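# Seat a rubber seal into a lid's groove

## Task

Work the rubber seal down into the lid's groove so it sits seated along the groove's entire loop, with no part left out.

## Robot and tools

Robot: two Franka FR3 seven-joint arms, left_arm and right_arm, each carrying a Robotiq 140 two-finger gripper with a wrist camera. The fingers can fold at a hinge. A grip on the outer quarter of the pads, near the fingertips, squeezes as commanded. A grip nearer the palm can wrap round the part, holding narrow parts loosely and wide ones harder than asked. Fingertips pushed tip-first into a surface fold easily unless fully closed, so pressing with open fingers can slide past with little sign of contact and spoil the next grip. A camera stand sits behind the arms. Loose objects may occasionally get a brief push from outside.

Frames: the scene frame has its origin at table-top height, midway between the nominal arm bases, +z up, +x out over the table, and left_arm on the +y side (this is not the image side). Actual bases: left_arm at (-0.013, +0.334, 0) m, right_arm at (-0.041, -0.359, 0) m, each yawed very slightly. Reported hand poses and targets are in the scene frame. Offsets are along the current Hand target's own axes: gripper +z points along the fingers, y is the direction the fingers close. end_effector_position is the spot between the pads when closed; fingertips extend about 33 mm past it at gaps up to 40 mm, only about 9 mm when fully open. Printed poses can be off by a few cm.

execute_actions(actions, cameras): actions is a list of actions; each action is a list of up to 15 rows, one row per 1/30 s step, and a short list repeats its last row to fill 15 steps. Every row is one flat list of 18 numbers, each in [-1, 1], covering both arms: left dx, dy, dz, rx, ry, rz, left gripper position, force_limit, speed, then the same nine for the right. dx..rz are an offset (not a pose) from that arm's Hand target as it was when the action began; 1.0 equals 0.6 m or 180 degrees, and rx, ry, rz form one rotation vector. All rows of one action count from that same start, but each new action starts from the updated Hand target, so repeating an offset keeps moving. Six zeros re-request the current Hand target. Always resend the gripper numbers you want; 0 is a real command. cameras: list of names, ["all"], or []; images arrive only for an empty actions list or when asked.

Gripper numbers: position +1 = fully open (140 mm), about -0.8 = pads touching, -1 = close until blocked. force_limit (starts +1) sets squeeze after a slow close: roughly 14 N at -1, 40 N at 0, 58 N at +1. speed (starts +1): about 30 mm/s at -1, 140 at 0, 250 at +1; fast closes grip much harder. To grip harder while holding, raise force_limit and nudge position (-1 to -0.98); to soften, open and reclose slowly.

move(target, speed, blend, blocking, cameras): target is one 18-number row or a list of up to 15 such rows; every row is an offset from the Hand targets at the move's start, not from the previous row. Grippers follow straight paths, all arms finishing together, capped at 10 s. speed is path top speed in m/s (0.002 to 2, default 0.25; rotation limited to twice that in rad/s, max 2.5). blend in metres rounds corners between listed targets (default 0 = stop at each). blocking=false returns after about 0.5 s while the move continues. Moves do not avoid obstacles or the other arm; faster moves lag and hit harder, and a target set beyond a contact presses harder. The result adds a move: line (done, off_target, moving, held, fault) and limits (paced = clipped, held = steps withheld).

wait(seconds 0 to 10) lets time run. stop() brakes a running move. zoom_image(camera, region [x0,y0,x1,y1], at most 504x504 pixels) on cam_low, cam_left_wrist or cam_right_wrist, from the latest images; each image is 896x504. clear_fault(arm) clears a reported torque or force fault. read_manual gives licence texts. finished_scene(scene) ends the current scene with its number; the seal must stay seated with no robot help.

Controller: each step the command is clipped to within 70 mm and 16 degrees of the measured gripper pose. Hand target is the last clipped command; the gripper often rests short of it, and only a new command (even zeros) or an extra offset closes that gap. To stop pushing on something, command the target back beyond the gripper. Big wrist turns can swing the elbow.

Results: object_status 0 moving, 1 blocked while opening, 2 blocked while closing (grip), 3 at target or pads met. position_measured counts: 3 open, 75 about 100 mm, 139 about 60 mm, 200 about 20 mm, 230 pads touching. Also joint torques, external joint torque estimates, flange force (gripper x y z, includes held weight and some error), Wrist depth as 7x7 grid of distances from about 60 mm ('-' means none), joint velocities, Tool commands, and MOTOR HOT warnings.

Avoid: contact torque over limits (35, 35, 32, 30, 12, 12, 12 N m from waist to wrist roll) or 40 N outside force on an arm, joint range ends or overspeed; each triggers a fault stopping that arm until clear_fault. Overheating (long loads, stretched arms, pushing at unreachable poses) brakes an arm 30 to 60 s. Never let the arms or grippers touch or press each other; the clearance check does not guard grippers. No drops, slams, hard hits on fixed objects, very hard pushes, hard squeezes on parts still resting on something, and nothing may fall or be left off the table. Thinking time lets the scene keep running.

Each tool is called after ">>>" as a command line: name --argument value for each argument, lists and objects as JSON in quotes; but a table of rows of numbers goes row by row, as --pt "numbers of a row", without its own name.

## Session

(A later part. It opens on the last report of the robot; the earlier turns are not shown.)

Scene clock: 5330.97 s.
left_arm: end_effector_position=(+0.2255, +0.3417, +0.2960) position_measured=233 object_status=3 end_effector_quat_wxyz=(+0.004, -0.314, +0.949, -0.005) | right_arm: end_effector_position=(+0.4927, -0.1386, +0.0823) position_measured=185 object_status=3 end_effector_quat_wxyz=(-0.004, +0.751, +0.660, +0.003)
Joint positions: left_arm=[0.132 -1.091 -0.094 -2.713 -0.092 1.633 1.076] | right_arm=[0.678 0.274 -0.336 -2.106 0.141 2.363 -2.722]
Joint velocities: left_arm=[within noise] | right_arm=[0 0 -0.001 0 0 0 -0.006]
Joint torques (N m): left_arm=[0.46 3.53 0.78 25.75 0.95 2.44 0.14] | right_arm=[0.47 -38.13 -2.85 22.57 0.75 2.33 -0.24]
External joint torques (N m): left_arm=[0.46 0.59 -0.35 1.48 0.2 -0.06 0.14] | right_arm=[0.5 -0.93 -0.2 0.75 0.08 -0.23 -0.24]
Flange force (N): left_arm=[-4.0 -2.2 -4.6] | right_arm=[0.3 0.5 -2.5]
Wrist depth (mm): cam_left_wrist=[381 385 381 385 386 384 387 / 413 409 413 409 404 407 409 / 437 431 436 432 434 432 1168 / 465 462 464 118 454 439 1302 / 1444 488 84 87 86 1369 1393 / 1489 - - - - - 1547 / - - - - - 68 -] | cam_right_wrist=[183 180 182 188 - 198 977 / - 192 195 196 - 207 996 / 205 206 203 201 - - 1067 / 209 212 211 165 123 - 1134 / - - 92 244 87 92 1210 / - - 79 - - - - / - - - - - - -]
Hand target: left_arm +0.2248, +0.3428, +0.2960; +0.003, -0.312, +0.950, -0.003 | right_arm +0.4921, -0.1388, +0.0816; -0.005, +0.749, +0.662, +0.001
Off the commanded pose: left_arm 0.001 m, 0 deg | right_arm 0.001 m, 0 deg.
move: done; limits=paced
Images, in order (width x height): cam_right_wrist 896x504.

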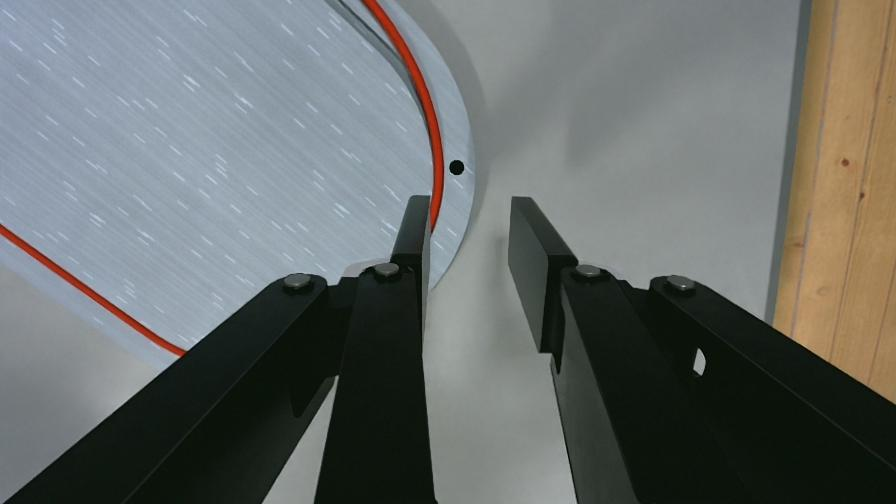

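>>> move --pt "0 0 0 0 0 0 -1 -0.5 0 0 -0.0233 0.036 0 0 0.106 -0.443 -0.5 0.5" --pt "0 0 0 0 0 0 -1 -0.5 0 0 -0.0233 0.0575 0 0 0.106 -0.443 -0.5 0.5" --pt "0 0 0 0 0 0 -1 -0.5 0 0 -0.0233 0.0575 0 0 0.106 -1 0.0 -1" --blend '[0.002,0,0]' --speed '[0.15,0.03,0.03]'

>>> wait --seconds 0.5 --cameras '["cam_right_wrist"]'

Scene clock: 5347.50 s.
left_arm: end_effector_position=(+0.2255, +0.3417, +0.2960) position_measured=233 object_status=3 end_effector_quat_wxyz=(+0.004, -0.314, +0.949, -0.005) | right_arm: end_effector_position=(+0.4781, -0.1365, +0.0490) position_measured=229 object_status=3 end_effector_quat_wxyz=(-0.005, +0.847, +0.532, +0.001)
Joint positions: left_arm=[0.132 -1.091 -0.094 -2.713 -0.092 1.633 1.076] | right_arm=[0.768 0.316 -0.408 -2.161 0.209 2.442 -2.435]
Joint torques (N m): left_arm=[0.48 3.63 0.83 25.74 0.94 2.42 0.15] | right_arm=[0.95 -35.28 -4.1 20.53 1.06 3.38 0.14]
External joint torques (N m): left_arm=[0.49 0.64 -0.32 1.53 0.19 -0.08 0.15] | right_arm=[0.93 1.39 -0.43 -0.26 0.46 0.8 0.14]
Flange force (N): left_arm=[-4.3 -2.2 -4.8] | right_arm=[1.4 -0.3 4.2]
Wrist depth (mm): cam_left_wrist=[381 389 390 387 382 389 403 / 406 413 409 410 406 412 398 / 433 436 436 431 436 433 434 / 459 456 464 123 453 455 1302 / 1402 492 84 86 86 1377 1385 / 1480 - - - - - 1453 / - - - - - 67 -] | cam_right_wrist=[152 153 153 - - 161 164 / - 161 161 162 - - - / 171 171 171 169 - 180 - / 179 178 176 122 185 - - / 188 188 76 - 93 - - / - - - - - - - / - - - - - - -]
Hand target: left_arm +0.2248, +0.3428, +0.2960; +0.003, -0.312, +0.950, -0.003 | right_arm +0.4781, -0.1368, +0.0472; -0.005, +0.849, +0.529, +0.001
Off the commanded pose: left_arm 0.001 m, 0 deg | right_arm 0.002 m, 0 deg.
move: done

Scene clock: 5348.00 s.
left_arm: end_effector_position=(+0.2255, +0.3417, +0.2960) position_measured=233 object_status=3 end_effector_quat_wxyz=(+0.004, -0.314, +0.949, -0.005) | right_arm: end_effector_position=(+0.4781, -0.1365, +0.0490) position_measured=229 object_status=3 end_effector_quat_wxyz=(-0.005, +0.847, +0.532, +0.001)
Joint positions: left_arm=[0.132 -1.091 -0.094 -2.713 -0.092 1.633 1.076] | right_arm=[0.768 0.316 -0.408 -2.161 0.209 2.442 -2.435]
Joint torques (N m): left_arm=[0.47 3.59 0.83 25.8 0.94 2.42 0.06] | right_arm=[0.94 -35.23 -4.07 20.52 1.07 3.41 0.16]
External joint torques (N m): left_arm=[0.47 0.56 -0.3 1.59 0.18 -0.08 0.06] | right_arm=[0.94 1.55 -0.36 -0.38 0.46 0.81 0.16]
Flange force (N): left_arm=[-4.0 -2.2 -5.0] | right_arm=[1.4 -0.3 4.6]
Wrist depth (mm): cam_left_wrist=[383 386 380 388 386 386 388 / 407 409 414 410 409 408 412 / 435 432 436 435 435 431 433 / 466 458 457 118 455 459 1354 / 1418 489 84 87 86 1362 1410 / 1508 - - - - - 1518 / - - - - - 67 -] | cam_right_wrist=[153 153 152 - - - - / 160 161 162 162 - 175 169 / 169 169 167 167 186 - - / - 179 179 122 102 193 - / 190 190 76 - 93 - - / - - - - - - - / - - - - - - -]
Hand target: left_arm +0.2248, +0.3428, +0.2960; +0.003, -0.312, +0.950, -0.003 | right_arm +0.4781, -0.1368, +0.0472; -0.005, +0.849, +0.529, +0.001
Tool commands: left_gripper/position=-1.0 left_gripper/force_limit=-0.5 left_gripper/speed=+0.0 right_gripper/position=-1.0 right_gripper/force_limit=+0.0 right_gripper/speed=-1.0
Off the commanded pose: left_arm 0.001 m, 0 deg | right_arm 0.002 m, 0 deg.
wait: 0.50 s; at rest by 0.17 s
Images, in order (width x height): cam_right_wrist 896x504.

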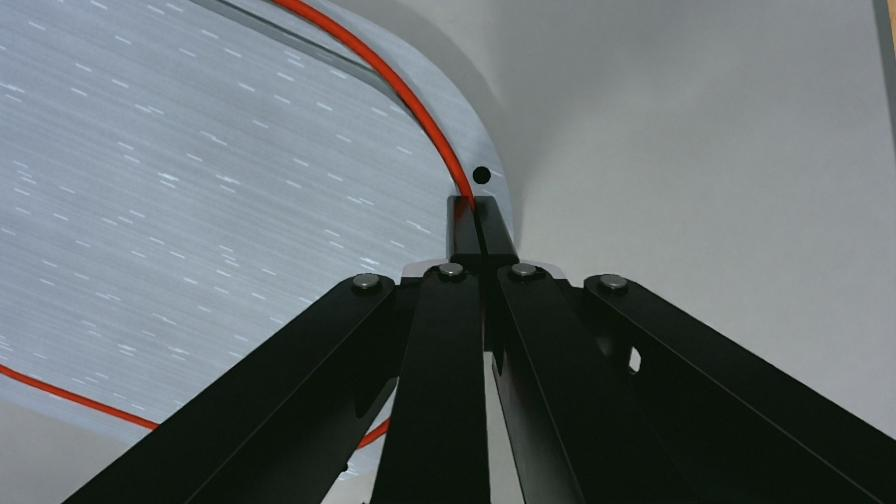

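>>> move --pt "0 0 0 0 0 0 -1 -0.5 0 0 0.005 -0.0008 0 0 0 -1 0.0 -1" --speed '[0.01]' --cameras '["cam_right_wrist"]'

>>> zoom_image --camera "cam_right_wrist" --region '[400, 80, 560, 220]'

Scene clock: 5355.43 s.
left_arm: end_effector_position=(+0.2255, +0.3417, +0.2960) position_measured=233 object_status=3 end_effector_quat_wxyz=(+0.004, -0.314, +0.949, -0.005) | right_arm: end_effector_position=(+0.4783, -0.1365, +0.0491) position_measured=229 object_status=3 end_effector_quat_wxyz=(-0.006, +0.847, +0.532, -0.001)
Joint positions: left_arm=[0.132 -1.091 -0.094 -2.713 -0.092 1.633 1.076] | right_arm=[0.767 0.318 -0.408 -2.157 0.21 2.436 -2.437]
Joint torques (N m): left_arm=[0.43 3.59 0.86 25.76 0.94 2.44 0.1] | right_arm=[-0.33 -34.87 -5 21.75 1.24 3.66 0.01]
External joint torques (N m): left_arm=[0.45 0.73 -0.27 1.43 0.18 -0.07 0.1] | right_arm=[-0.31 1.91 -1.27 0.91 0.63 1.08 0.01]
Flange force (N): left_arm=[-4.4 -2.3 -4.6] | right_arm=[4.4 5.6 6.0]
Wrist depth (mm): cam_left_wrist=[392 387 388 387 368 387 386 / 411 412 411 409 398 405 409 / 430 436 436 433 436 438 436 / 453 462 455 118 - 470 1324 / 1410 493 84 87 86 1410 1402 / 1499 - - - - - 1462 / - - - - - 68 -] | cam_right_wrist=[153 153 152 - - - - / 159 161 161 163 - - - / 171 168 172 167 - - - / - 180 178 122 - - - / 190 190 76 - 93 - - / - - - - - - - / - - - - - - -]
Hand target: left_arm +0.2248, +0.3428, +0.2960; +0.003, -0.312, +0.950, -0.003 | right_arm +0.4808, -0.1381, +0.0477; -0.005, +0.849, +0.529, +0.001
Off the commanded pose: left_arm 0.001 m, 0 deg | right_arm 0.003 m, 0 deg.
move: done
Images, in order (width x height): cam_right_wrist 896x504.

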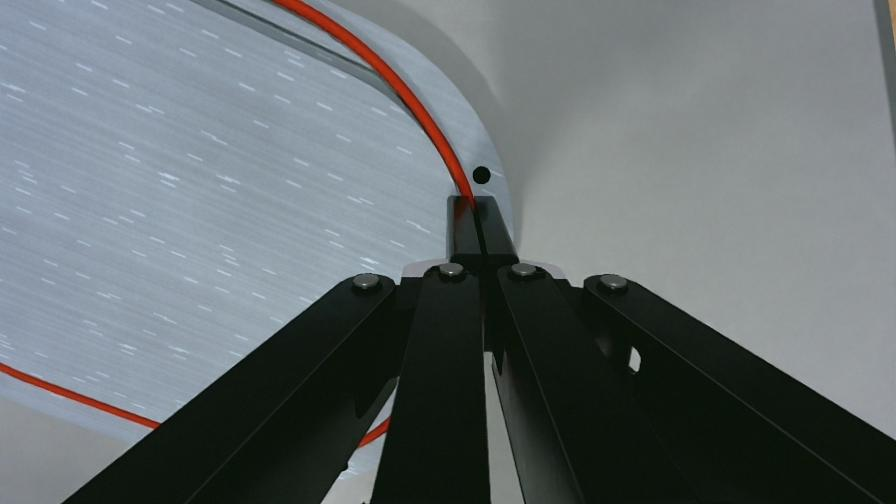

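Scaled by 3.150 from the camera's 896x504 image, which has a finer 1280x720 frame.

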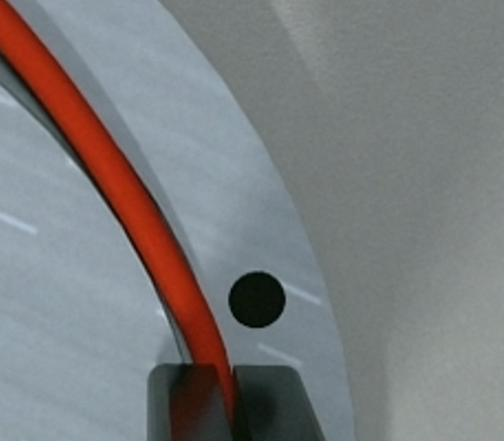

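>>> move --pt "0 0 0 0 0 0 -1 -0.5 0 -0.001 -0.004 0 0 0 0 -0.5 -0.5 0" --pt "0 0 0 0 0 0 -1 -0.5 0 0 0 -0.1 0 0 0 -0.5 -0.5 0" --pt "0 0 0 0 0 0 -1 -0.5 0 -0.0133 -0.1 -0.4167 0 0 0.1333 1 -0.5 0.5" --blend '[0.001,0.02,0]' --speed '[0.02,0.15,0.35]' --cameras '["cam_right_wrist"]'

>>> zoom_image --camera "cam_right_wrist" --region '[300, 120, 620, 360]'

Scene clock: 5368.33 s.
left_arm: end_effector_position=(+0.2255, +0.3417, +0.2960) position_measured=233 object_status=3 end_effector_quat_wxyz=(+0.004, -0.314, +0.949, -0.005) | right_arm: end_effector_position=(+0.4245, -0.1202, +0.2988) position_measured=3 object_status=0 end_effector_quat_wxyz=(-0.007, +0.939, +0.343, +0.001)
Joint positions: left_arm=[0.132 -1.091 -0.094 -2.713 -0.092 1.633 1.076] | right_arm=[0.828 -0.133 -0.378 -2.007 -0.038 1.887 -1.767]
Joint torques (N m): left_arm=[0.46 3.61 0.78 25.74 0.95 2.42 0.08] | right_arm=[1 -26.51 0.79 25.67 0.38 2.44 0.17]
External joint torques (N m): left_arm=[0.48 0.66 -0.34 1.4 0.19 -0.1 0.08] | right_arm=[1.04 -0.32 -0.63 0.74 -0.49 -0.22 0.17]
Flange force (N): left_arm=[-4.0 -2.3 -4.5] | right_arm=[1.1 -0.2 -2.3]
Wrist depth (mm): cam_left_wrist=[381 389 388 388 391 382 387 / 408 409 412 414 411 409 404 / 437 444 434 - 433 430 433 / 470 462 464 118 457 456 1309 / 1453 486 84 86 86 1369 1444 / 1471 - - - - - 1489 / - - - - - 68 -] | cam_right_wrist=[400 397 - - 389 1193 1166 / - - - - 415 - 1234 / - - - - - - - / - 118 - - 468 131 - / - 102 - 489 - 123 97 / - 95 512 527 - - - / - - - - - - -]
Hand target: left_arm +0.2248, +0.3428, +0.2960; +0.003, -0.312, +0.950, -0.003 | right_arm +0.4244, -0.1211, +0.2981; -0.005, +0.940, +0.341, +0.000
Off the commanded pose: left_arm 0.001 m, 0 deg | right_arm 0.001 m, 0 deg.
move: done; blend cut to 0 m at target 1
Images, in order (width x height): cam_right_wrist 896x504.

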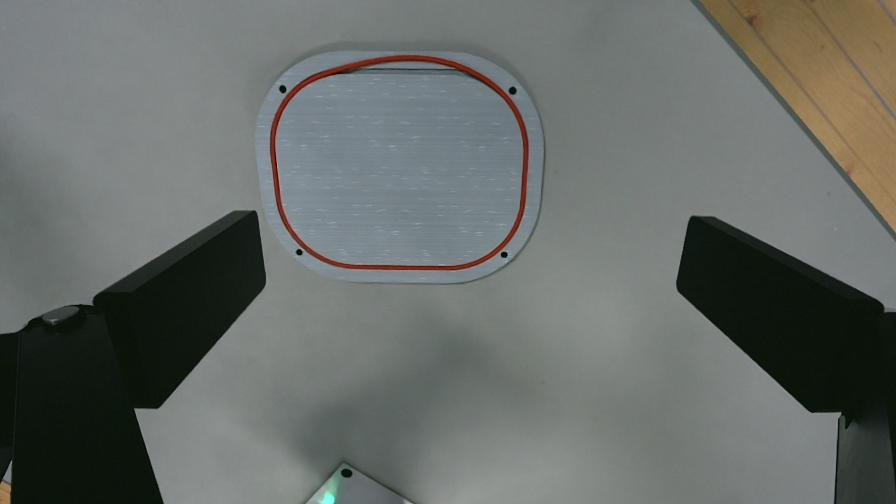

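Scaled by 1.575 from the camera's 896x504 image, which has a finer 1280x720 frame.

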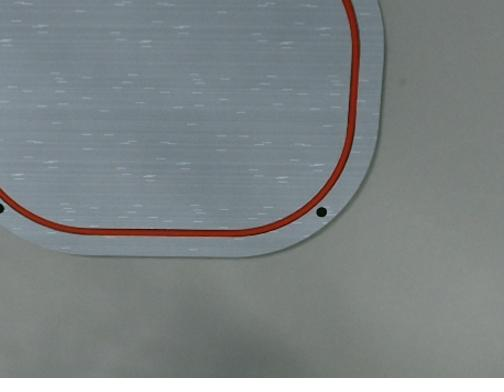

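>>> zoom_image --camera "cam_right_wrist" --region '[250, 40, 400, 160]'

>>> zoom_image --camera "cam_right_wrist" --region '[400, 40, 550, 160]'

>>> zoom_image --camera "cam_right_wrist" --region '[250, 165, 400, 285]'

>>> zoom_image --camera "cam_right_wrist" --region '[400, 165, 550, 285]'

Scaled by 3.360 from the camera's 896x504 image, which has a finer 1280x720 frame.

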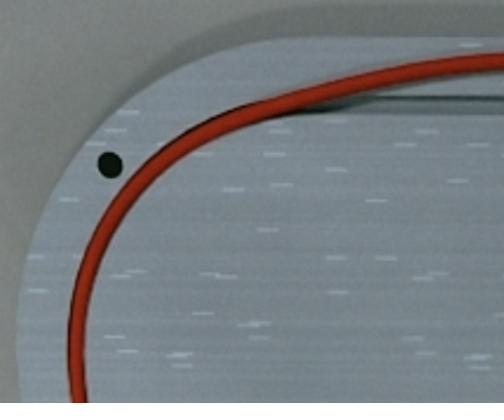

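Scaled by 3.360 from the camera's 896x504 image, which has a finer 1280x720 frame.

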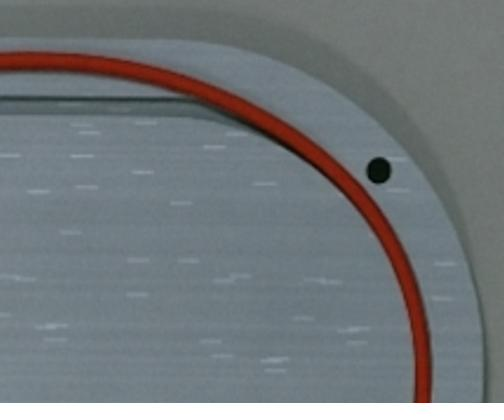

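Scaled by 3.360 from the camera's 896x504 image, which has a finer 1280x720 frame.

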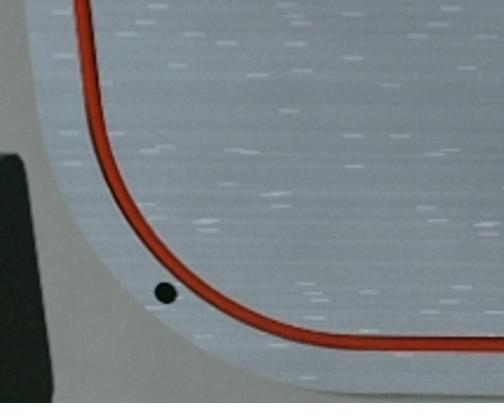

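Scaled by 3.360 from the camera's 896x504 image, which has a finer 1280x720 frame.

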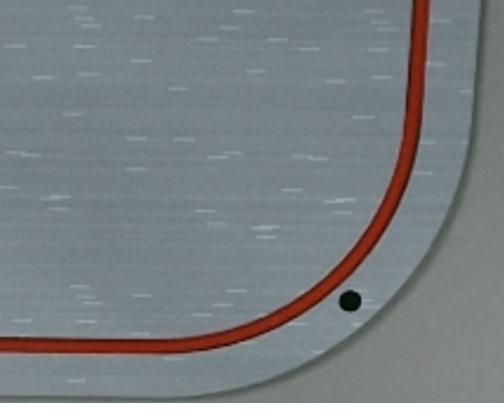

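>>> move --pt "0 0 0 0 0 0 -1 -0.5 0 -0.0715 -0.2755 0.2 0 0 0 -1 -0.5 0.5" --pt "0 0 0 0 0 0 -1 -0.5 0 -0.0715 -0.2755 0.3717 0 0 0 -1 -0.5 0.5" --blend '[0.02,0]' --speed '[0.4,0.15]' --cameras '["cam_right_wrist"]'

>>> zoom_image --camera "cam_right_wrist" --region '[420, 0, 620, 200]'

Scene clock: 5419.17 s.
left_arm: end_effector_position=(+0.2255, +0.3417, +0.2960) position_measured=233 object_status=3 end_effector_quat_wxyz=(+0.004, -0.314, +0.949, -0.005) | right_arm: end_effector_position=(+0.2847, -0.0213, +0.0770) position_measured=235 object_status=3 end_effector_quat_wxyz=(-0.004, +0.939, +0.343, -0.001)
Joint positions: left_arm=[0.132 -1.091 -0.094 -2.713 -0.092 1.633 1.076] | right_arm=[0.939 -0.005 -0.178 -2.49 0.012 2.487 -1.48]
Joint velocities: left_arm=[within noise] | right_arm=[0.001 0 0 -0.001 -0.001 0.004 0]
Joint torques (N m): left_arm=[0.39 3.57 0.83 25.73 0.94 2.43 0.09] | right_arm=[1.48 -28.2 -0.19 20.77 0.99 2.81 0.14]
External joint torques (N m): left_arm=[0.38 0.67 -0.34 1.41 0.18 -0.09 0.1] | right_arm=[1.49 -0.32 -0.19 0.33 0.46 0.16 0.14]
Flange force (N): left_arm=[-4.0 -2.4 -4.5] | right_arm=[0.3 -1.7 -0.1]
Wrist depth (mm): cam_left_wrist=[382 389 384 387 387 379 384 / 412 411 412 409 409 410 405 / 436 436 435 436 434 436 443 / 475 473 468 118 456 456 1316 / 1418 492 84 86 86 1377 1369 / 1480 - - - - - 1480 / - - - - - 67 -] | cam_right_wrist=[- - - 179 178 179 179 / - - - 190 187 189 187 / - - - 196 196 198 198 / - - - 112 206 210 208 / - - 76 77 93 220 218 / - - - - - - - / - - - - - - -]
Hand target: left_arm +0.2248, +0.3428, +0.2960; +0.003, -0.312, +0.950, -0.003 | right_arm +0.2846, -0.0198, +0.0766; -0.005, +0.940, +0.341, +0.000
Off the commanded pose: left_arm 0.001 m, 0 deg | right_arm 0.002 m, 0 deg.
move: done
Images, in order (width x height): cam_right_wrist 896x504.

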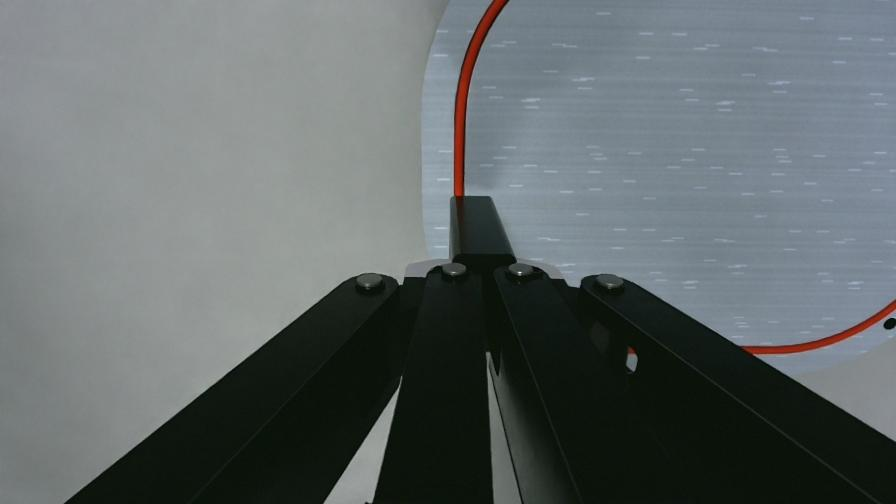

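Scaled by 2.520 from the camera's 896x504 image, which has a finer 1280x720 frame.

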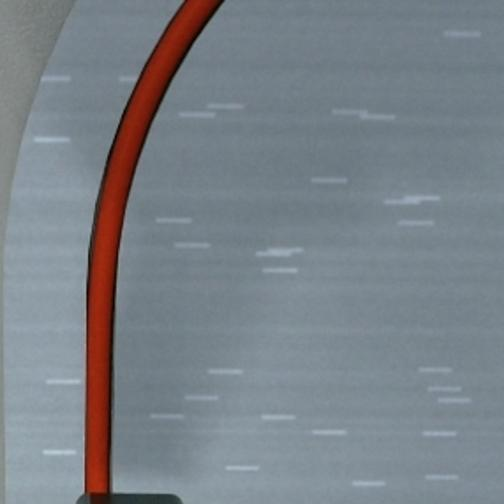

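>>> move --pt "0 0 0 0 0 0 -1 -0.5 0 0.1915 0.141 -0.02 0 0 0.511 -0.443 -0.5 0.5" --pt "0 0 0 0 0 0 -1 -0.5 0 0.1915 0.141 0.0018 0 0 0.511 -0.443 -0.5 0.5" --blend '[0.005,0]' --speed '[0.4,0.1]' --cameras '["cam_right_wrist"]'

>>> zoom_image --camera "cam_right_wrist" --region '[400, 100, 560, 240]'

Scene clock: 5480.80 s.
left_arm: end_effector_position=(+0.2255, +0.3417, +0.2960) position_measured=233 object_status=3 end_effector_quat_wxyz=(+0.004, -0.314, +0.949, -0.005) | right_arm: end_effector_position=(+0.4270, -0.0114, +0.0755) position_measured=185 object_status=3 end_effector_quat_wxyz=(-0.003, +0.900, -0.436, -0.004)
Joint positions: left_arm=[0.132 -1.091 -0.094 -2.713 -0.092 1.633 1.076] | right_arm=[1.073 0.323 -0.491 -2.084 0.228 2.361 -0.188]
Joint velocities: left_arm=[within noise] | right_arm=[0 0.001 -0.001 0 -0.001 0 0.007]
Joint torques (N m): left_arm=[0.41 3.6 0.8 25.75 0.93 2.43 0.1] | right_arm=[1.59 -37.11 -5.7 22.45 1 2.55 0.1]
External joint torques (N m): left_arm=[0.41 0.6 -0.32 1.55 0.17 -0.07 0.1] | right_arm=[1.51 -0.39 -1.1 0.67 0.47 -0.06 0.1]
Flange force (N): left_arm=[-4.0 -2.3 -4.8] | right_arm=[-1.5 -0.2 -2.1]
Wrist depth (mm): cam_left_wrist=[381 389 385 391 387 387 384 / 409 407 409 403 411 406 412 / 437 436 434 432 430 433 449 / 462 458 463 118 456 452 1281 / 1362 488 84 86 86 487 1410 / 1453 - - - - - 1547 / - - - - - 67 -] | cam_right_wrist=[- - 186 183 177 175 177 / - - - 185 188 184 184 / - - - 191 196 201 193 / - - - 167 149 207 207 / - - 92 - 87 92 216 / - - 79 255 - - - / - - - 269 - - -]
Hand target: left_arm +0.2248, +0.3428, +0.2960; +0.003, -0.312, +0.950, -0.003 | right_arm +0.4270, -0.0110, +0.0750; -0.003, +0.898, -0.439, -0.004
Off the commanded pose: left_arm 0.001 m, 0 deg | right_arm 0.001 m, 0 deg.
move: done
Images, in order (width x height): cam_right_wrist 896x504.

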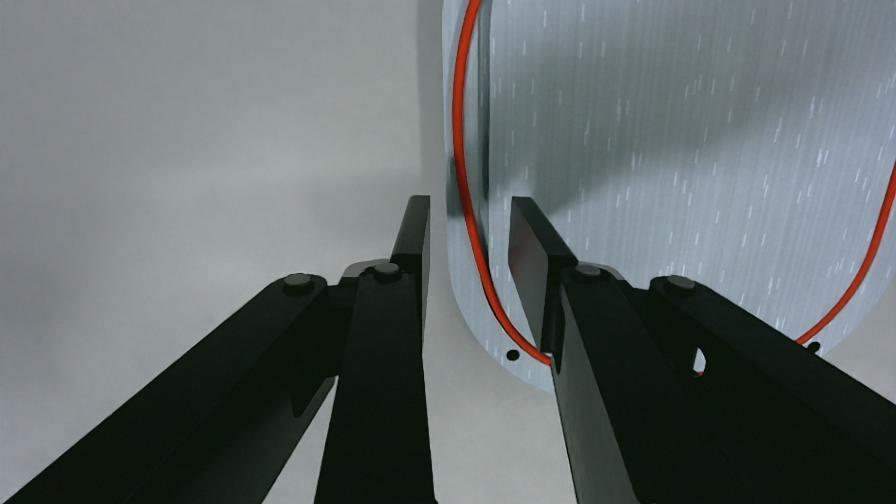

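Scaled by 3.150 from the camera's 896x504 image, which has a finer 1280x720 frame.

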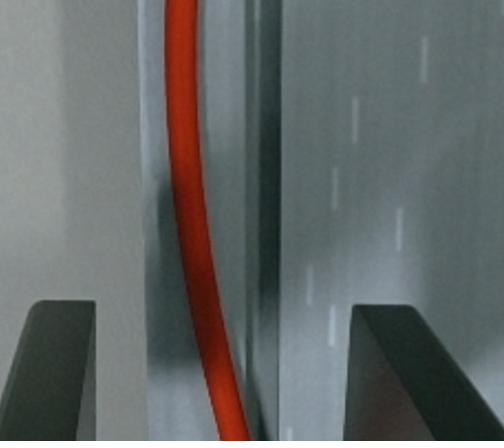

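>>> move --pt "0 0 0 0 0 0 -1 -0.5 0 0 0.0025 0.03 0 0 0 -0.443 -0.5 0.5" --pt "0 0 0 0 0 0 -1 -0.5 0 0 0.0025 0.0435 0 0 0 -0.443 -0.5 0.5" --pt "0 0 0 0 0 0 -1 -0.5 0 0 0.0025 0.0435 0 0 0 -1 0.0 -1" --blend '[0.002,0,0]' --speed '[0.06,0.03,0.03]'

>>> move --pt "0 0 0 0 0 0 -1 -0.5 0 0 0 -0.005 0 0 0 -1 0 -1" --pt "0 0 0 0 0 0 -1 -0.5 0 -0.0008 0.0158 -0.005 0 0 0 -1 0 -1" --speed '[0.02,0.03]' --cameras '["cam_right_wrist"]'

>>> zoom_image --camera "cam_right_wrist" --region '[400, 0, 560, 200]'

Scene clock: 5491.20 s.
left_arm: end_effector_position=(+0.2255, +0.3417, +0.2960) position_measured=233 object_status=3 end_effector_quat_wxyz=(+0.004, -0.314, +0.949, -0.005) | right_arm: end_effector_position=(+0.4268, -0.0107, +0.0505) position_measured=228 object_status=0 end_effector_quat_wxyz=(-0.004, +0.898, -0.440, -0.003)
Joint positions: left_arm=[0.132 -1.091 -0.094 -2.713 -0.092 1.633 1.076] | right_arm=[1.057 0.368 -0.468 -2.095 0.261 2.415 -0.2]
Joint torques (N m): left_arm=[0.43 3.58 0.86 25.78 0.95 2.42 0.06] | right_arm=[0.43 -37.39 -5.16 19.89 0.75 2.19 -0.15]
External joint torques (N m): left_arm=[0.43 0.59 -0.29 1.5 0.2 -0.09 0.06] | right_arm=[0.41 0.24 -0.11 -1.16 0.25 -0.42 -0.15]
Flange force (N): left_arm=[-3.9 -2.2 -4.8] | right_arm=[-0.2 3.4 0.0]
Wrist depth (mm): cam_left_wrist=[378 386 387 386 388 380 384 / 410 412 407 409 409 407 406 / 431 443 436 436 430 431 436 / 466 465 460 112 457 460 1331 / 1471 487 84 86 86 1393 1402 / 1508 - - - - - - / - - - - - 67 -] | cam_right_wrist=[- - - - - 153 152 / - - - - 159 158 159 / - - - 171 171 171 170 / - - - 114 178 179 180 / - 205 76 - 93 189 191 / - - - - - - - / - - - - - - -]
Hand target: left_arm +0.2248, +0.3428, +0.2960; +0.003, -0.312, +0.950, -0.003 | right_arm +0.4257, -0.0117, +0.0489; -0.003, +0.898, -0.439, -0.004
Off the commanded pose: left_arm 0.001 m, 0 deg | right_arm 0.002 m, 0 deg.
move: done

Scene clock: 5492.70 s.
left_arm: end_effector_position=(+0.2255, +0.3417, +0.2960) position_measured=233 object_status=3 end_effector_quat_wxyz=(+0.004, -0.314, +0.949, -0.005) | right_arm: end_effector_position=(+0.4173, -0.0176, +0.0509) position_measured=228 object_status=2 end_effector_quat_wxyz=(-0.002, +0.899, -0.438, -0.005)
Joint positions: left_arm=[0.132 -1.091 -0.094 -2.713 -0.092 1.633 1.076] | right_arm=[1.066 0.341 -0.475 -2.131 0.251 2.42 -0.2]
Joint velocities: left_arm=[within noise] | right_arm=[0.002 -0.001 -0.001 -0.001 0 0.004 0.001]
Joint torques (N m): left_arm=[0.5 3.6 0.84 25.75 0.94 2.43 0.12] | right_arm=[1.45 -38.51 -5.01 21.14 0.02 2.64 0.14]
External joint torques (N m): left_arm=[0.5 0.58 -0.34 1.52 0.19 -0.08 0.12] | right_arm=[1.46 -1.94 -0.27 0.25 -0.47 0.05 0.14]
Flange force (N): left_arm=[-4.0 -2.2 -4.8] | right_arm=[-2.6 6.1 -5.8]
Wrist depth (mm): cam_left_wrist=[378 386 384 386 389 386 386 / 410 409 412 407 407 404 409 / 437 440 436 434 442 432 437 / 464 463 457 124 455 470 1288 / 1393 500 84 86 86 1369 1377 / 1568 - - - - - 1418 / - - - - - 68 -] | cam_right_wrist=[- - 165 154 152 151 154 / - - - 161 163 164 163 / - - - 167 173 169 171 / - - - 114 178 - 182 / - - 76 - 93 - - / - - - - - - - / - - - - - - -]
Hand target: left_arm +0.2248, +0.3428, +0.2960; +0.003, -0.312, +0.950, -0.003 | right_arm +0.4179, -0.0172, +0.0518; -0.003, +0.898, -0.439, -0.004
Off the commanded pose: left_arm 0.001 m, 0 deg | right_arm 0.001 m, 0 deg.
move: done
Images, in order (width x height): cam_right_wrist 896x504.

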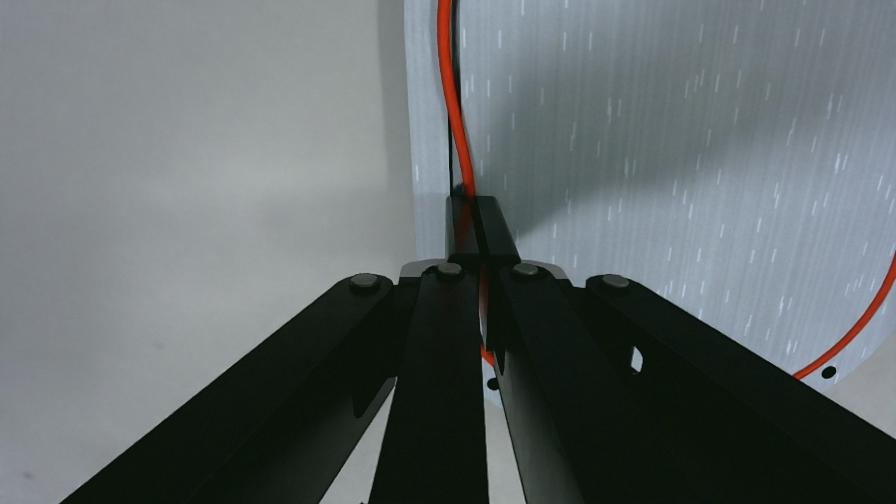

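Scaled by 2.520 from the camera's 896x504 image, which has a finer 1280x720 frame.

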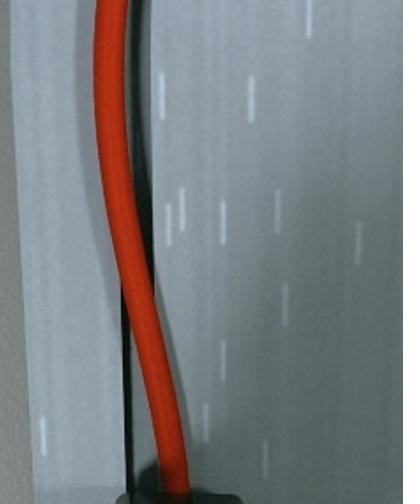

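>>> move --pt "0 0 0 0 0 0 -1 -0.5 0 -0.006 -0.003 0 0 0 0 -1 0 -1" --pt "0 0 0 0 0 0 -1 -0.5 0 -0.006 -0.003 0.006 0 0 0 -1 0 -1" --speed '[0.02,0.02]' --cameras '["cam_right_wrist"]'

>>> zoom_image --camera "cam_right_wrist" --region '[400, 0, 560, 200]'

Scene clock: 5501.80 s.
left_arm: end_effector_position=(+0.2255, +0.3417, +0.2960) position_measured=233 object_status=3 end_effector_quat_wxyz=(+0.004, -0.314, +0.949, -0.005) | right_arm: end_effector_position=(+0.4172, -0.0142, +0.0502) position_measured=228 object_status=2 end_effector_quat_wxyz=(-0.003, +0.899, -0.438, -0.004)
Joint positions: left_arm=[0.132 -1.091 -0.094 -2.713 -0.092 1.633 1.076] | right_arm=[1.072 0.347 -0.475 -2.127 0.253 2.423 -0.196]
Joint torques (N m): left_arm=[0.43 3.59 0.83 25.79 0.92 2.41 0.07] | right_arm=[1.29 -35.8 -4.29 20.87 1.26 3 0.04]
External joint torques (N m): left_arm=[0.41 0.61 -0.38 1.55 0.16 -0.09 0.07] | right_arm=[1.36 0.96 0.59 -0.05 0.76 0.39 0.04]
Flange force (N): left_arm=[-3.9 -2.5 -4.9] | right_arm=[-1.8 -1.6 3.5]
Wrist depth (mm): cam_left_wrist=[399 - 387 384 387 383 387 / 411 407 407 409 407 407 406 / 430 435 428 432 435 435 432 / 463 - 463 118 445 462 1362 / 486 491 84 86 86 483 1444 / 1527 - - - - - 1621 / - - - - - 68 -] | cam_right_wrist=[- - - 154 153 153 153 / - - - - 161 161 164 / - - - 169 170 170 170 / - 195 - 115 178 180 181 / - - 76 - 93 189 - / - - - - - - - / - - - - - - -]
Hand target: left_arm +0.2248, +0.3428, +0.2960; +0.003, -0.312, +0.950, -0.003 | right_arm +0.4171, -0.0132, +0.0483; -0.003, +0.898, -0.439, -0.004
Off the commanded pose: left_arm 0.001 m, 0 deg | right_arm 0.002 m, 0 deg.
move: done
Images, in order (width x height): cam_right_wrist 896x504.

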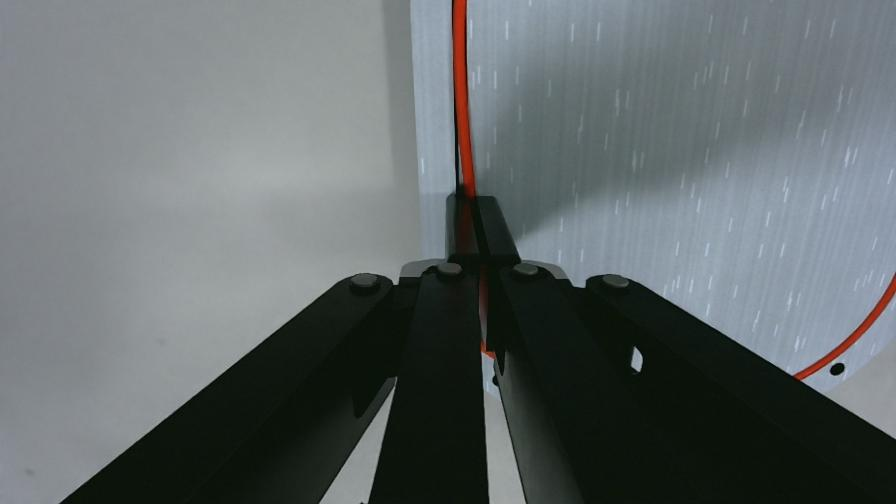

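Scaled by 2.520 from the camera's 896x504 image, which has a finer 1280x720 frame.

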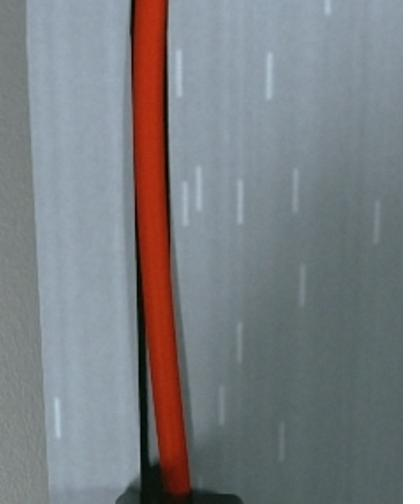

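>>> move --pt "0 0 0 0 0 0 -1 -0.5 0 0 0 -0.006 0 0 0 -1 0 -1" --pt "0 0 0 0 0 0 -1 -0.5 0 0 -0.0035 -0.006 0 0 0 -1 0 -1" --pt "0 0 0 0 0 0 -1 -0.5 0 0 -0.003 0.003 0 0 0 -1 0 -1" --speed '[0.02,0.02,0.02]'

>>> move --pt "0 0 0 0 0 0 -1 -0.5 0 0 0 0.0 0 0 0 -0.56 -0.5 -1" --pt "0 0 0 0 0 0 -1 -0.5 0 0 0 -0.05 0 0 0 -0.443 -0.5 0" --speed '[0.02,0.06]' --cameras '["cam_right_wrist"]'

>>> zoom_image --camera "cam_right_wrist" --region '[400, 0, 560, 200]'

>>> zoom_image --camera "cam_right_wrist" --region '[400, 180, 600, 380]'

Scene clock: 5515.93 s.
left_arm: end_effector_position=(+0.2255, +0.3417, +0.2960) position_measured=233 object_status=3 end_effector_quat_wxyz=(+0.004, -0.314, +0.949, -0.005) | right_arm: end_effector_position=(+0.4190, -0.0123, +0.0488) position_measured=228 object_status=2 end_effector_quat_wxyz=(-0.003, +0.898, -0.439, -0.004)
Joint positions: left_arm=[0.132 -1.091 -0.094 -2.713 -0.092 1.633 1.076] | right_arm=[1.071 0.355 -0.474 -2.12 0.258 2.424 -0.195]
Joint torques (N m): left_arm=[0.49 3.55 0.81 25.71 0.93 2.42 0.08] | right_arm=[0.74 -35.17 -4.47 20.56 1.23 3.43 -0.16]
External joint torques (N m): left_arm=[0.49 0.59 -0.37 1.45 0.17 -0.09 0.08] | right_arm=[0.81 1.98 0.53 -0.44 0.74 0.81 -0.16]
Flange force (N): left_arm=[-3.8 -2.3 -4.6] | right_arm=[-0.6 -2.5 6.8]
Wrist depth (mm): cam_left_wrist=[379 387 385 388 385 387 389 / 415 413 413 414 409 411 406 / 433 434 432 432 430 435 445 / 453 464 464 118 461 465 1346 / 1427 489 84 87 86 1339 1453 / 1471 - - - - - - / - - - - - 67 -] | cam_right_wrist=[- - - 153 154 150 151 / - - - 159 160 158 158 / - - - 164 169 169 169 / - - - 115 177 179 178 / - - 76 - 93 - 188 / - - - - - - 215 / - - - - - - -]
Hand target: left_arm +0.2248, +0.3428, +0.2960; +0.003, -0.312, +0.950, -0.003 | right_arm +0.4185, -0.0121, +0.0465; -0.003, +0.898, -0.439, -0.004
Off the commanded pose: left_arm 0.001 m, 0 deg | right_arm 0.002 m, 0 deg.
move: done

Scene clock: 5518.40 s.
left_arm: end_effector_position=(+0.2255, +0.3417, +0.2960) position_measured=233 object_status=3 end_effector_quat_wxyz=(+0.004, -0.314, +0.949, -0.005) | right_arm: end_effector_position=(+0.4190, -0.0123, +0.0758) position_measured=185 object_status=3 end_effector_quat_wxyz=(-0.004, +0.899, -0.438, -0.004)
Joint positions: left_arm=[0.132 -1.091 -0.094 -2.713 -0.092 1.633 1.076] | right_arm=[1.09 0.303 -0.498 -2.112 0.222 2.371 -0.174]
Joint torques (N m): left_arm=[0.48 3.59 0.79 25.76 0.95 2.44 0.13] | right_arm=[1.7 -37.18 -5.41 21.86 0.08 2.37 0.16]
External joint torques (N m): left_arm=[0.47 0.71 -0.39 1.41 0.2 -0.08 0.13] | right_arm=[1.79 -1.45 -0.92 0.31 -0.44 -0.23 0.16]
Flange force (N): left_arm=[-4.2 -2.4 -4.5] | right_arm=[-2.5 5.3 -5.7]
Wrist depth (mm): cam_left_wrist=[381 389 387 386 391 395 376 / 409 411 411 408 409 410 409 / 436 426 417 429 437 433 438 / 462 469 472 117 458 458 1302 / 1339 492 84 87 86 1369 1410 / 1462 - - - - - - / - - - - - 67 -] | cam_right_wrist=[- - 188 179 177 177 177 / - - - 186 186 186 185 / - - - 195 194 195 196 / - 222 218 203 148 - 208 / - - 92 215 87 93 218 / - - 79 - - - - / - - - - - - -]
Hand target: left_arm +0.2248, +0.3428, +0.2960; +0.003, -0.312, +0.950, -0.003 | right_arm +0.4187, -0.0124, +0.0765; -0.003, +0.898, -0.439, -0.004
Off the commanded pose: left_arm 0.001 m, 0 deg | right_arm 0.001 m, 0 deg.
move: done
Images, in order (width x height): cam_right_wrist 896x504.

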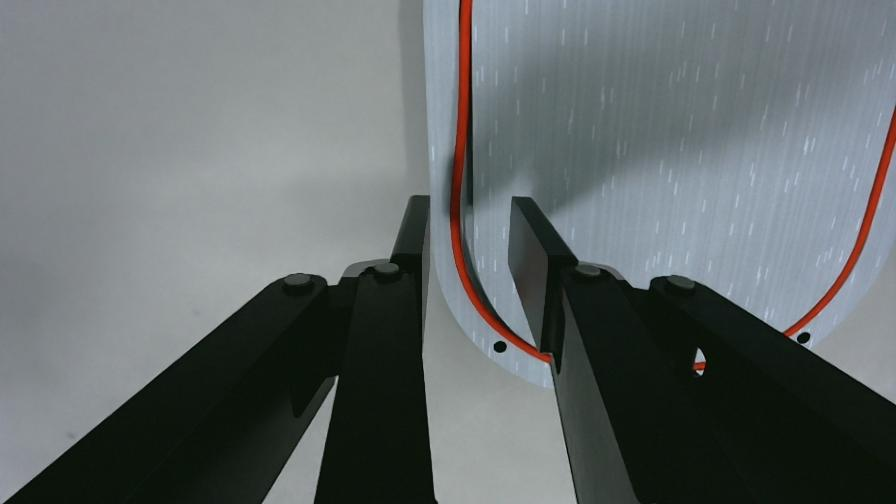

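Scaled by 2.520 from the camera's 896x504 image, which has a finer 1280x720 frame.

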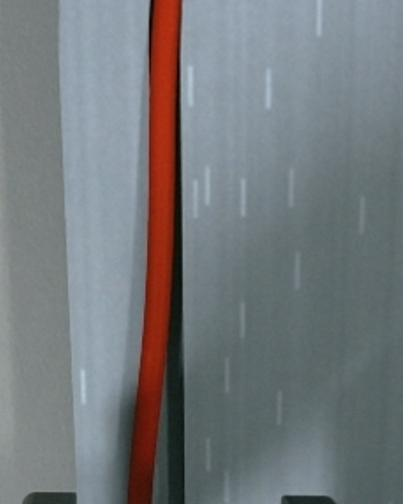

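Scaled by 2.520 from the camera's 896x504 image, which has a finer 1280x720 frame.

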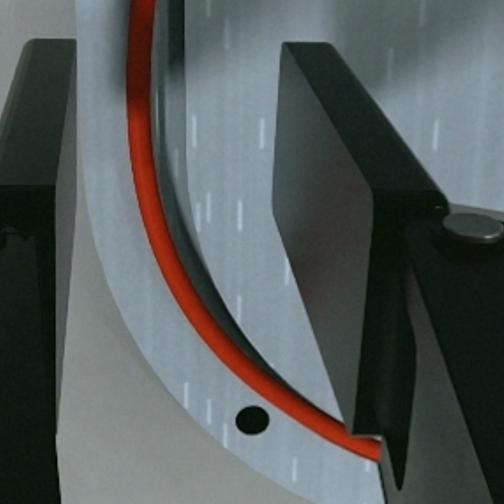

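>>> move --pt "0 0 0 0 0 0 -1 -0.5 0 0.0583 0 0.0242 0 0 0 -1 -0.5 0" --pt "0 0 0 0 0 0 -1 -0.5 0 0.0583 0.0067 0.0567 0 0 0 -1 -0.5 0" --speed '[0.1,0.025]'

>>> move --pt "0 0 0 0 0 0 -1 -0.5 0 0 -0.0067 -0.0208 0 0 0 -1 -0.5 0" --pt "0 0 0 0 0 0 -1 -0.5 0 0.0383 -0.008 -0.0208 0 0 0 -1 -0.5 0" --pt "0 0 0 0 0 0 -1 -0.5 0 0.0383 -0.0013 0 0 0 0 -1 -0.5 0" --pt "0 0 0 0 0 0 -1 -0.5 0 0.0383 -0.008 -0.0208 0 0 0 -1 -0.5 0" --pt "0 0 0 0 0 0 -1 -0.5 0 0.0767 -0.0093 -0.0208 0 0 0 -1 -0.5 0" --pt "0 0 0 0 0 0 -1 -0.5 0 0.0767 -0.0027 0 0 0 0 -1 -0.5 0" --blend '[0.002,0.002,0,0.002,0.002,0]' --speed '[0.03,0.08,0.025,0.03,0.08,0.025]'

>>> move --pt "0 0 0 0 0 0 -1 -0.5 0 0 -0.0067 -0.0208 0 0 0 -1 -0.5 0" --pt "0 0 0 0 0 0 -1 -0.5 0 -0.11 -0.0067 -0.0567 0 0 0 -1 -0.5 0" --blend '[0.002,0]' --speed '[0.03,0.12]' --cameras '["cam_right_wrist"]'

>>> zoom_image --camera "cam_right_wrist" --region '[400, 0, 560, 200]'

Scene clock: 5555.60 s.
left_arm: end_effector_position=(+0.2255, +0.3417, +0.2960) position_measured=233 object_status=3 end_effector_quat_wxyz=(+0.004, -0.314, +0.949, -0.005) | right_arm: end_effector_position=(+0.4434, -0.0370, +0.0523) position_measured=233 object_status=3 end_effector_quat_wxyz=(-0.013, +0.898, -0.441, +0.000)
Joint positions: left_arm=[0.132 -1.091 -0.094 -2.713 -0.092 1.633 1.076] | right_arm=[1.006 0.349 -0.469 -2.122 0.262 2.442 -0.255]
Joint velocities: left_arm=[within noise] | right_arm=[-0.002 0 0.001 -0.001 0.001 0.003 -0.002]
Joint torques (N m): left_arm=[0.51 3.61 0.83 25.75 0.94 2.42 0.07] | right_arm=[0.54 -31.33 -3.46 16.48 0.98 1.85 -0.29]
External joint torques (N m): left_arm=[0.53 0.68 -0.34 1.5 0.18 -0.08 0.08] | right_arm=[0.57 5.75 1.38 -4.55 0.49 -0.81 -0.29]
Flange force (N): left_arm=[-4.3 -2.4 -4.8] | right_arm=[-0.1 0.8 12.6]
Wrist depth (mm): cam_left_wrist=[385 387 387 386 386 386 386 / 409 412 416 408 407 412 407 / 437 438 431 426 443 436 434 / 462 469 464 112 454 452 1324 / 1385 488 84 86 86 488 1369 / 1537 - - - - - 1547 / - - - - - 68 -] | cam_right_wrist=[- - - 158 153 153 153 / - - - 161 163 161 159 / - - - 170 172 171 170 / - - - 111 179 179 178 / 215 - 76 77 93 191 193 / - - - - - - 199 / - - - - - - -]
Hand target: left_arm +0.2248, +0.3428, +0.2960; +0.003, -0.312, +0.950, -0.003 | right_arm +0.4368, -0.0421, +0.0421; -0.003, +0.898, -0.439, -0.004
Off the commanded pose: left_arm 0.001 m, 0 deg | right_arm 0.013 m, 1 deg.
move: off_target (right_arm)

Scene clock: 5558.87 s.
left_arm: end_effector_position=(+0.2255, +0.3417, +0.2960) position_measured=233 object_status=3 end_effector_quat_wxyz=(+0.004, -0.314, +0.949, -0.005) | right_arm: end_effector_position=(+0.4749, -0.0739, +0.0524) position_measured=233 object_status=3 end_effector_quat_wxyz=(-0.013, +0.897, -0.442, +0.002)
Joint positions: left_arm=[0.132 -1.091 -0.094 -2.713 -0.092 1.633 1.076] | right_arm=[0.91 0.367 -0.457 -2.093 0.262 2.431 -0.333]
Joint velocities: left_arm=[within noise] | right_arm=[-0.001 0 0.001 0.001 0 0.004 -0.004]
Joint torques (N m): left_arm=[0.51 3.58 0.81 25.74 0.94 2.41 0.1] | right_arm=[1.07 -31.4 -3.02 15.4 1.14 1.92 -0.18]
External joint torques (N m): left_arm=[0.51 0.67 -0.35 1.48 0.18 -0.09 0.11] | right_arm=[1.24 6.44 2.07 -5.68 0.63 -0.74 -0.18]
Flange force (N): left_arm=[-4.2 -2.3 -4.8] | right_arm=[-2.0 3.8 14.1]
Wrist depth (mm): cam_left_wrist=[377 386 385 387 381 393 387 / 412 404 406 406 407 405 409 / 436 443 427 431 432 432 436 / 457 457 458 113 454 470 1302 / 1410 495 84 86 86 1369 1385 / 1537 - - - - - 1402 / - - - - - 68 -] | cam_right_wrist=[- - - - - - 152 / - - - 178 167 160 159 / - - - 181 170 171 167 / - - - 109 180 180 181 / - - 76 77 93 189 190 / - - - - - - 201 / - - - - - - -]
Hand target: left_arm +0.2248, +0.3428, +0.2960; +0.003, -0.312, +0.950, -0.003 | right_arm +0.4664, -0.0774, +0.0417; -0.003, +0.898, -0.439, -0.004
Off the commanded pose: left_arm 0.001 m, 0 deg | right_arm 0.014 m, 1 deg.
move: off_target (right_arm)

Scene clock: 5561.00 s.
left_arm: end_effector_position=(+0.2255, +0.3417, +0.2960) position_measured=233 object_status=3 end_effector_quat_wxyz=(+0.004, -0.314, +0.949, -0.005) | right_arm: end_effector_position=(+0.4304, -0.0225, +0.0768) position_measured=233 object_status=3 end_effector_quat_wxyz=(-0.005, +0.900, -0.437, -0.003)
Joint positions: left_arm=[0.132 -1.091 -0.094 -2.713 -0.092 1.633 1.076] | right_arm=[1.043 0.305 -0.478 -2.102 0.214 2.369 -0.197]
Joint velocities: left_arm=[within noise] | right_arm=[0.001 0 0.001 0.002 0.001 0 0.008]
Joint torques (N m): left_arm=[0.47 3.61 0.8 25.76 0.94 2.42 0.13] | right_arm=[1.7 -37.59 -5.32 21.49 0.42 2.38 0.15]
External joint torques (N m): left_arm=[0.47 0.65 -0.35 1.49 0.19 -0.09 0.13] | right_arm=[1.74 -1.34 -1 -0.16 -0.11 -0.23 0.15]
Flange force (N): left_arm=[-4.1 -2.3 -4.7] | right_arm=[-2.5 6.2 -4.7]
Wrist depth (mm): cam_left_wrist=[385 387 387 386 382 387 387 / 410 405 408 405 413 405 408 / 437 422 433 429 429 432 429 / 462 473 458 118 460 463 1309 / 1393 482 84 86 86 482 - / 1489 - - - - - - / - - - - - 67 -] | cam_right_wrist=[- - - 180 176 177 - / 199 - - 188 187 187 186 / - - - - 197 195 197 / - - - 110 207 209 209 / - - 76 77 93 215 - / - - - - - - - / - - - - - - -]
Hand target: left_arm +0.2248, +0.3428, +0.2960; +0.003, -0.312, +0.950, -0.003 | right_arm +0.4292, -0.0232, +0.0763; -0.003, +0.898, -0.439, -0.004
Off the commanded pose: left_arm 0.001 m, 0 deg | right_arm 0.002 m, 0 deg.
move: done
Images, in order (width x height): cam_right_wrist 896x504.

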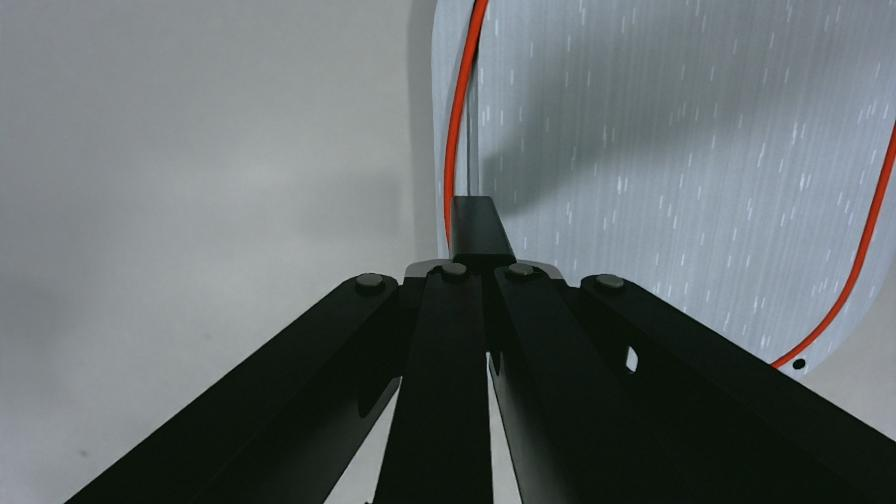

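Scaled by 2.520 from the camera's 896x504 image, which has a finer 1280x720 frame.

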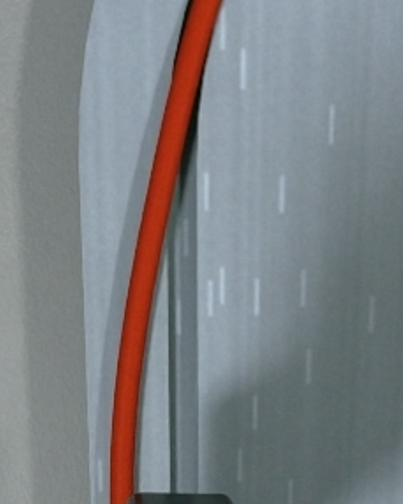

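>>> move --pt "0 0 0 0 0 0 -1 -0.5 0 -0.0988 0.2565 0 0 0 0.25 -1 -0.5 0" --pt "0 0 0 0 0 0 -1 -0.5 0 -0.0988 0.2565 0.0238 0 0 0.25 -1 -0.5 0" --blend '[0.005,0]' --speed '[0.35,0.08]' --cameras '["cam_right_wrist"]'

>>> zoom_image --camera "cam_right_wrist" --region '[380, 60, 580, 260]'

Scene clock: 5618.13 s.
left_arm: end_effector_position=(+0.2255, +0.3417, +0.2960) position_measured=233 object_status=3 end_effector_quat_wxyz=(+0.004, -0.314, +0.949, -0.005) | right_arm: end_effector_position=(+0.2711, -0.0704, +0.0630) position_measured=233 object_status=3 end_effector_quat_wxyz=(+0.001, -0.664, +0.748, +0.006)
Joint positions: left_arm=[0.132 -1.091 -0.094 -2.713 -0.092 1.633 1.076] | right_arm=[1.144 -0.097 -0.451 -2.641 -0.056 2.555 0.9]
Joint velocities: left_arm=[within noise] | right_arm=[0 -0.001 0 0.001 0.001 0 0.007]
Joint torques (N m): left_arm=[0.49 3.51 0.84 25.72 0.94 2.41 0.1] | right_arm=[0.48 -22.54 0.67 19.13 -0.09 2.63 0]
External joint torques (N m): left_arm=[0.5 0.46 -0.31 1.48 0.18 -0.09 0.1] | right_arm=[0.47 -0.73 -0.34 -0.23 -0.51 0.13 0]
Flange force (N): left_arm=[-3.5 -1.9 -4.6] | right_arm=[2.9 2.4 -2.3]
Wrist depth (mm): cam_left_wrist=[384 388 387 389 386 383 386 / 407 414 407 404 409 409 - / 429 445 433 435 436 442 430 / 472 464 455 118 457 464 1295 / 1410 489 84 86 86 1435 1462 / 1444 - - - - - 1462 / - - - - - 67 -] | cam_right_wrist=[- 166 165 170 - - - / 173 173 175 175 - - 185 / - 186 187 188 - 194 - / 197 196 194 117 194 - - / 208 205 76 77 93 - - / - - - - - - - / - - - - - - -]
Hand target: left_arm +0.2248, +0.3428, +0.2960; +0.003, -0.312, +0.950, -0.003 | right_arm +0.2712, -0.0709, +0.0623; +0.001, -0.662, +0.749, +0.005
Off the commanded pose: left_arm 0.001 m, 0 deg | right_arm 0.001 m, 0 deg.
move: done; limits=paced
Images, in order (width x height): cam_right_wrist 896x504.

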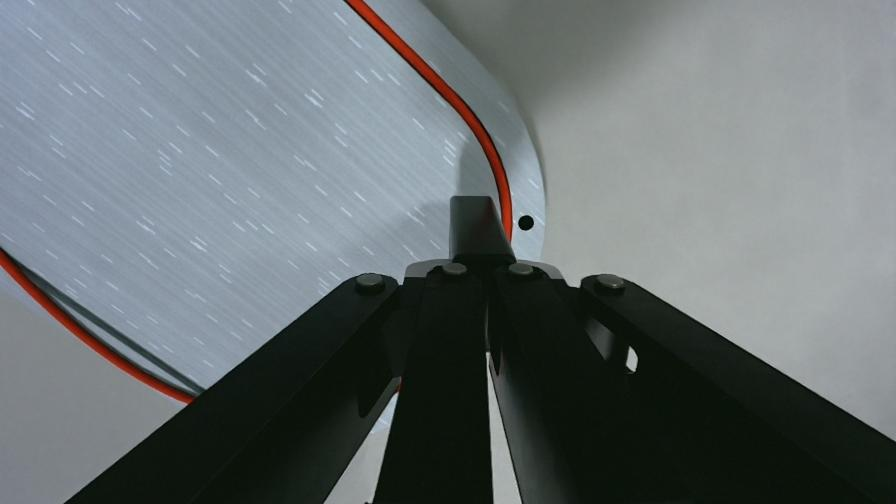

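Scaled by 2.520 from the camera's 896x504 image, which has a finer 1280x720 frame.

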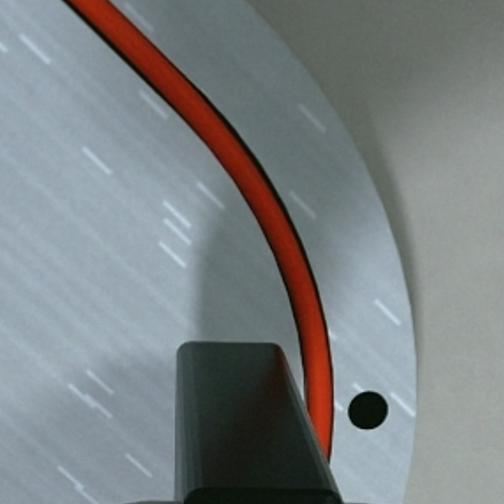

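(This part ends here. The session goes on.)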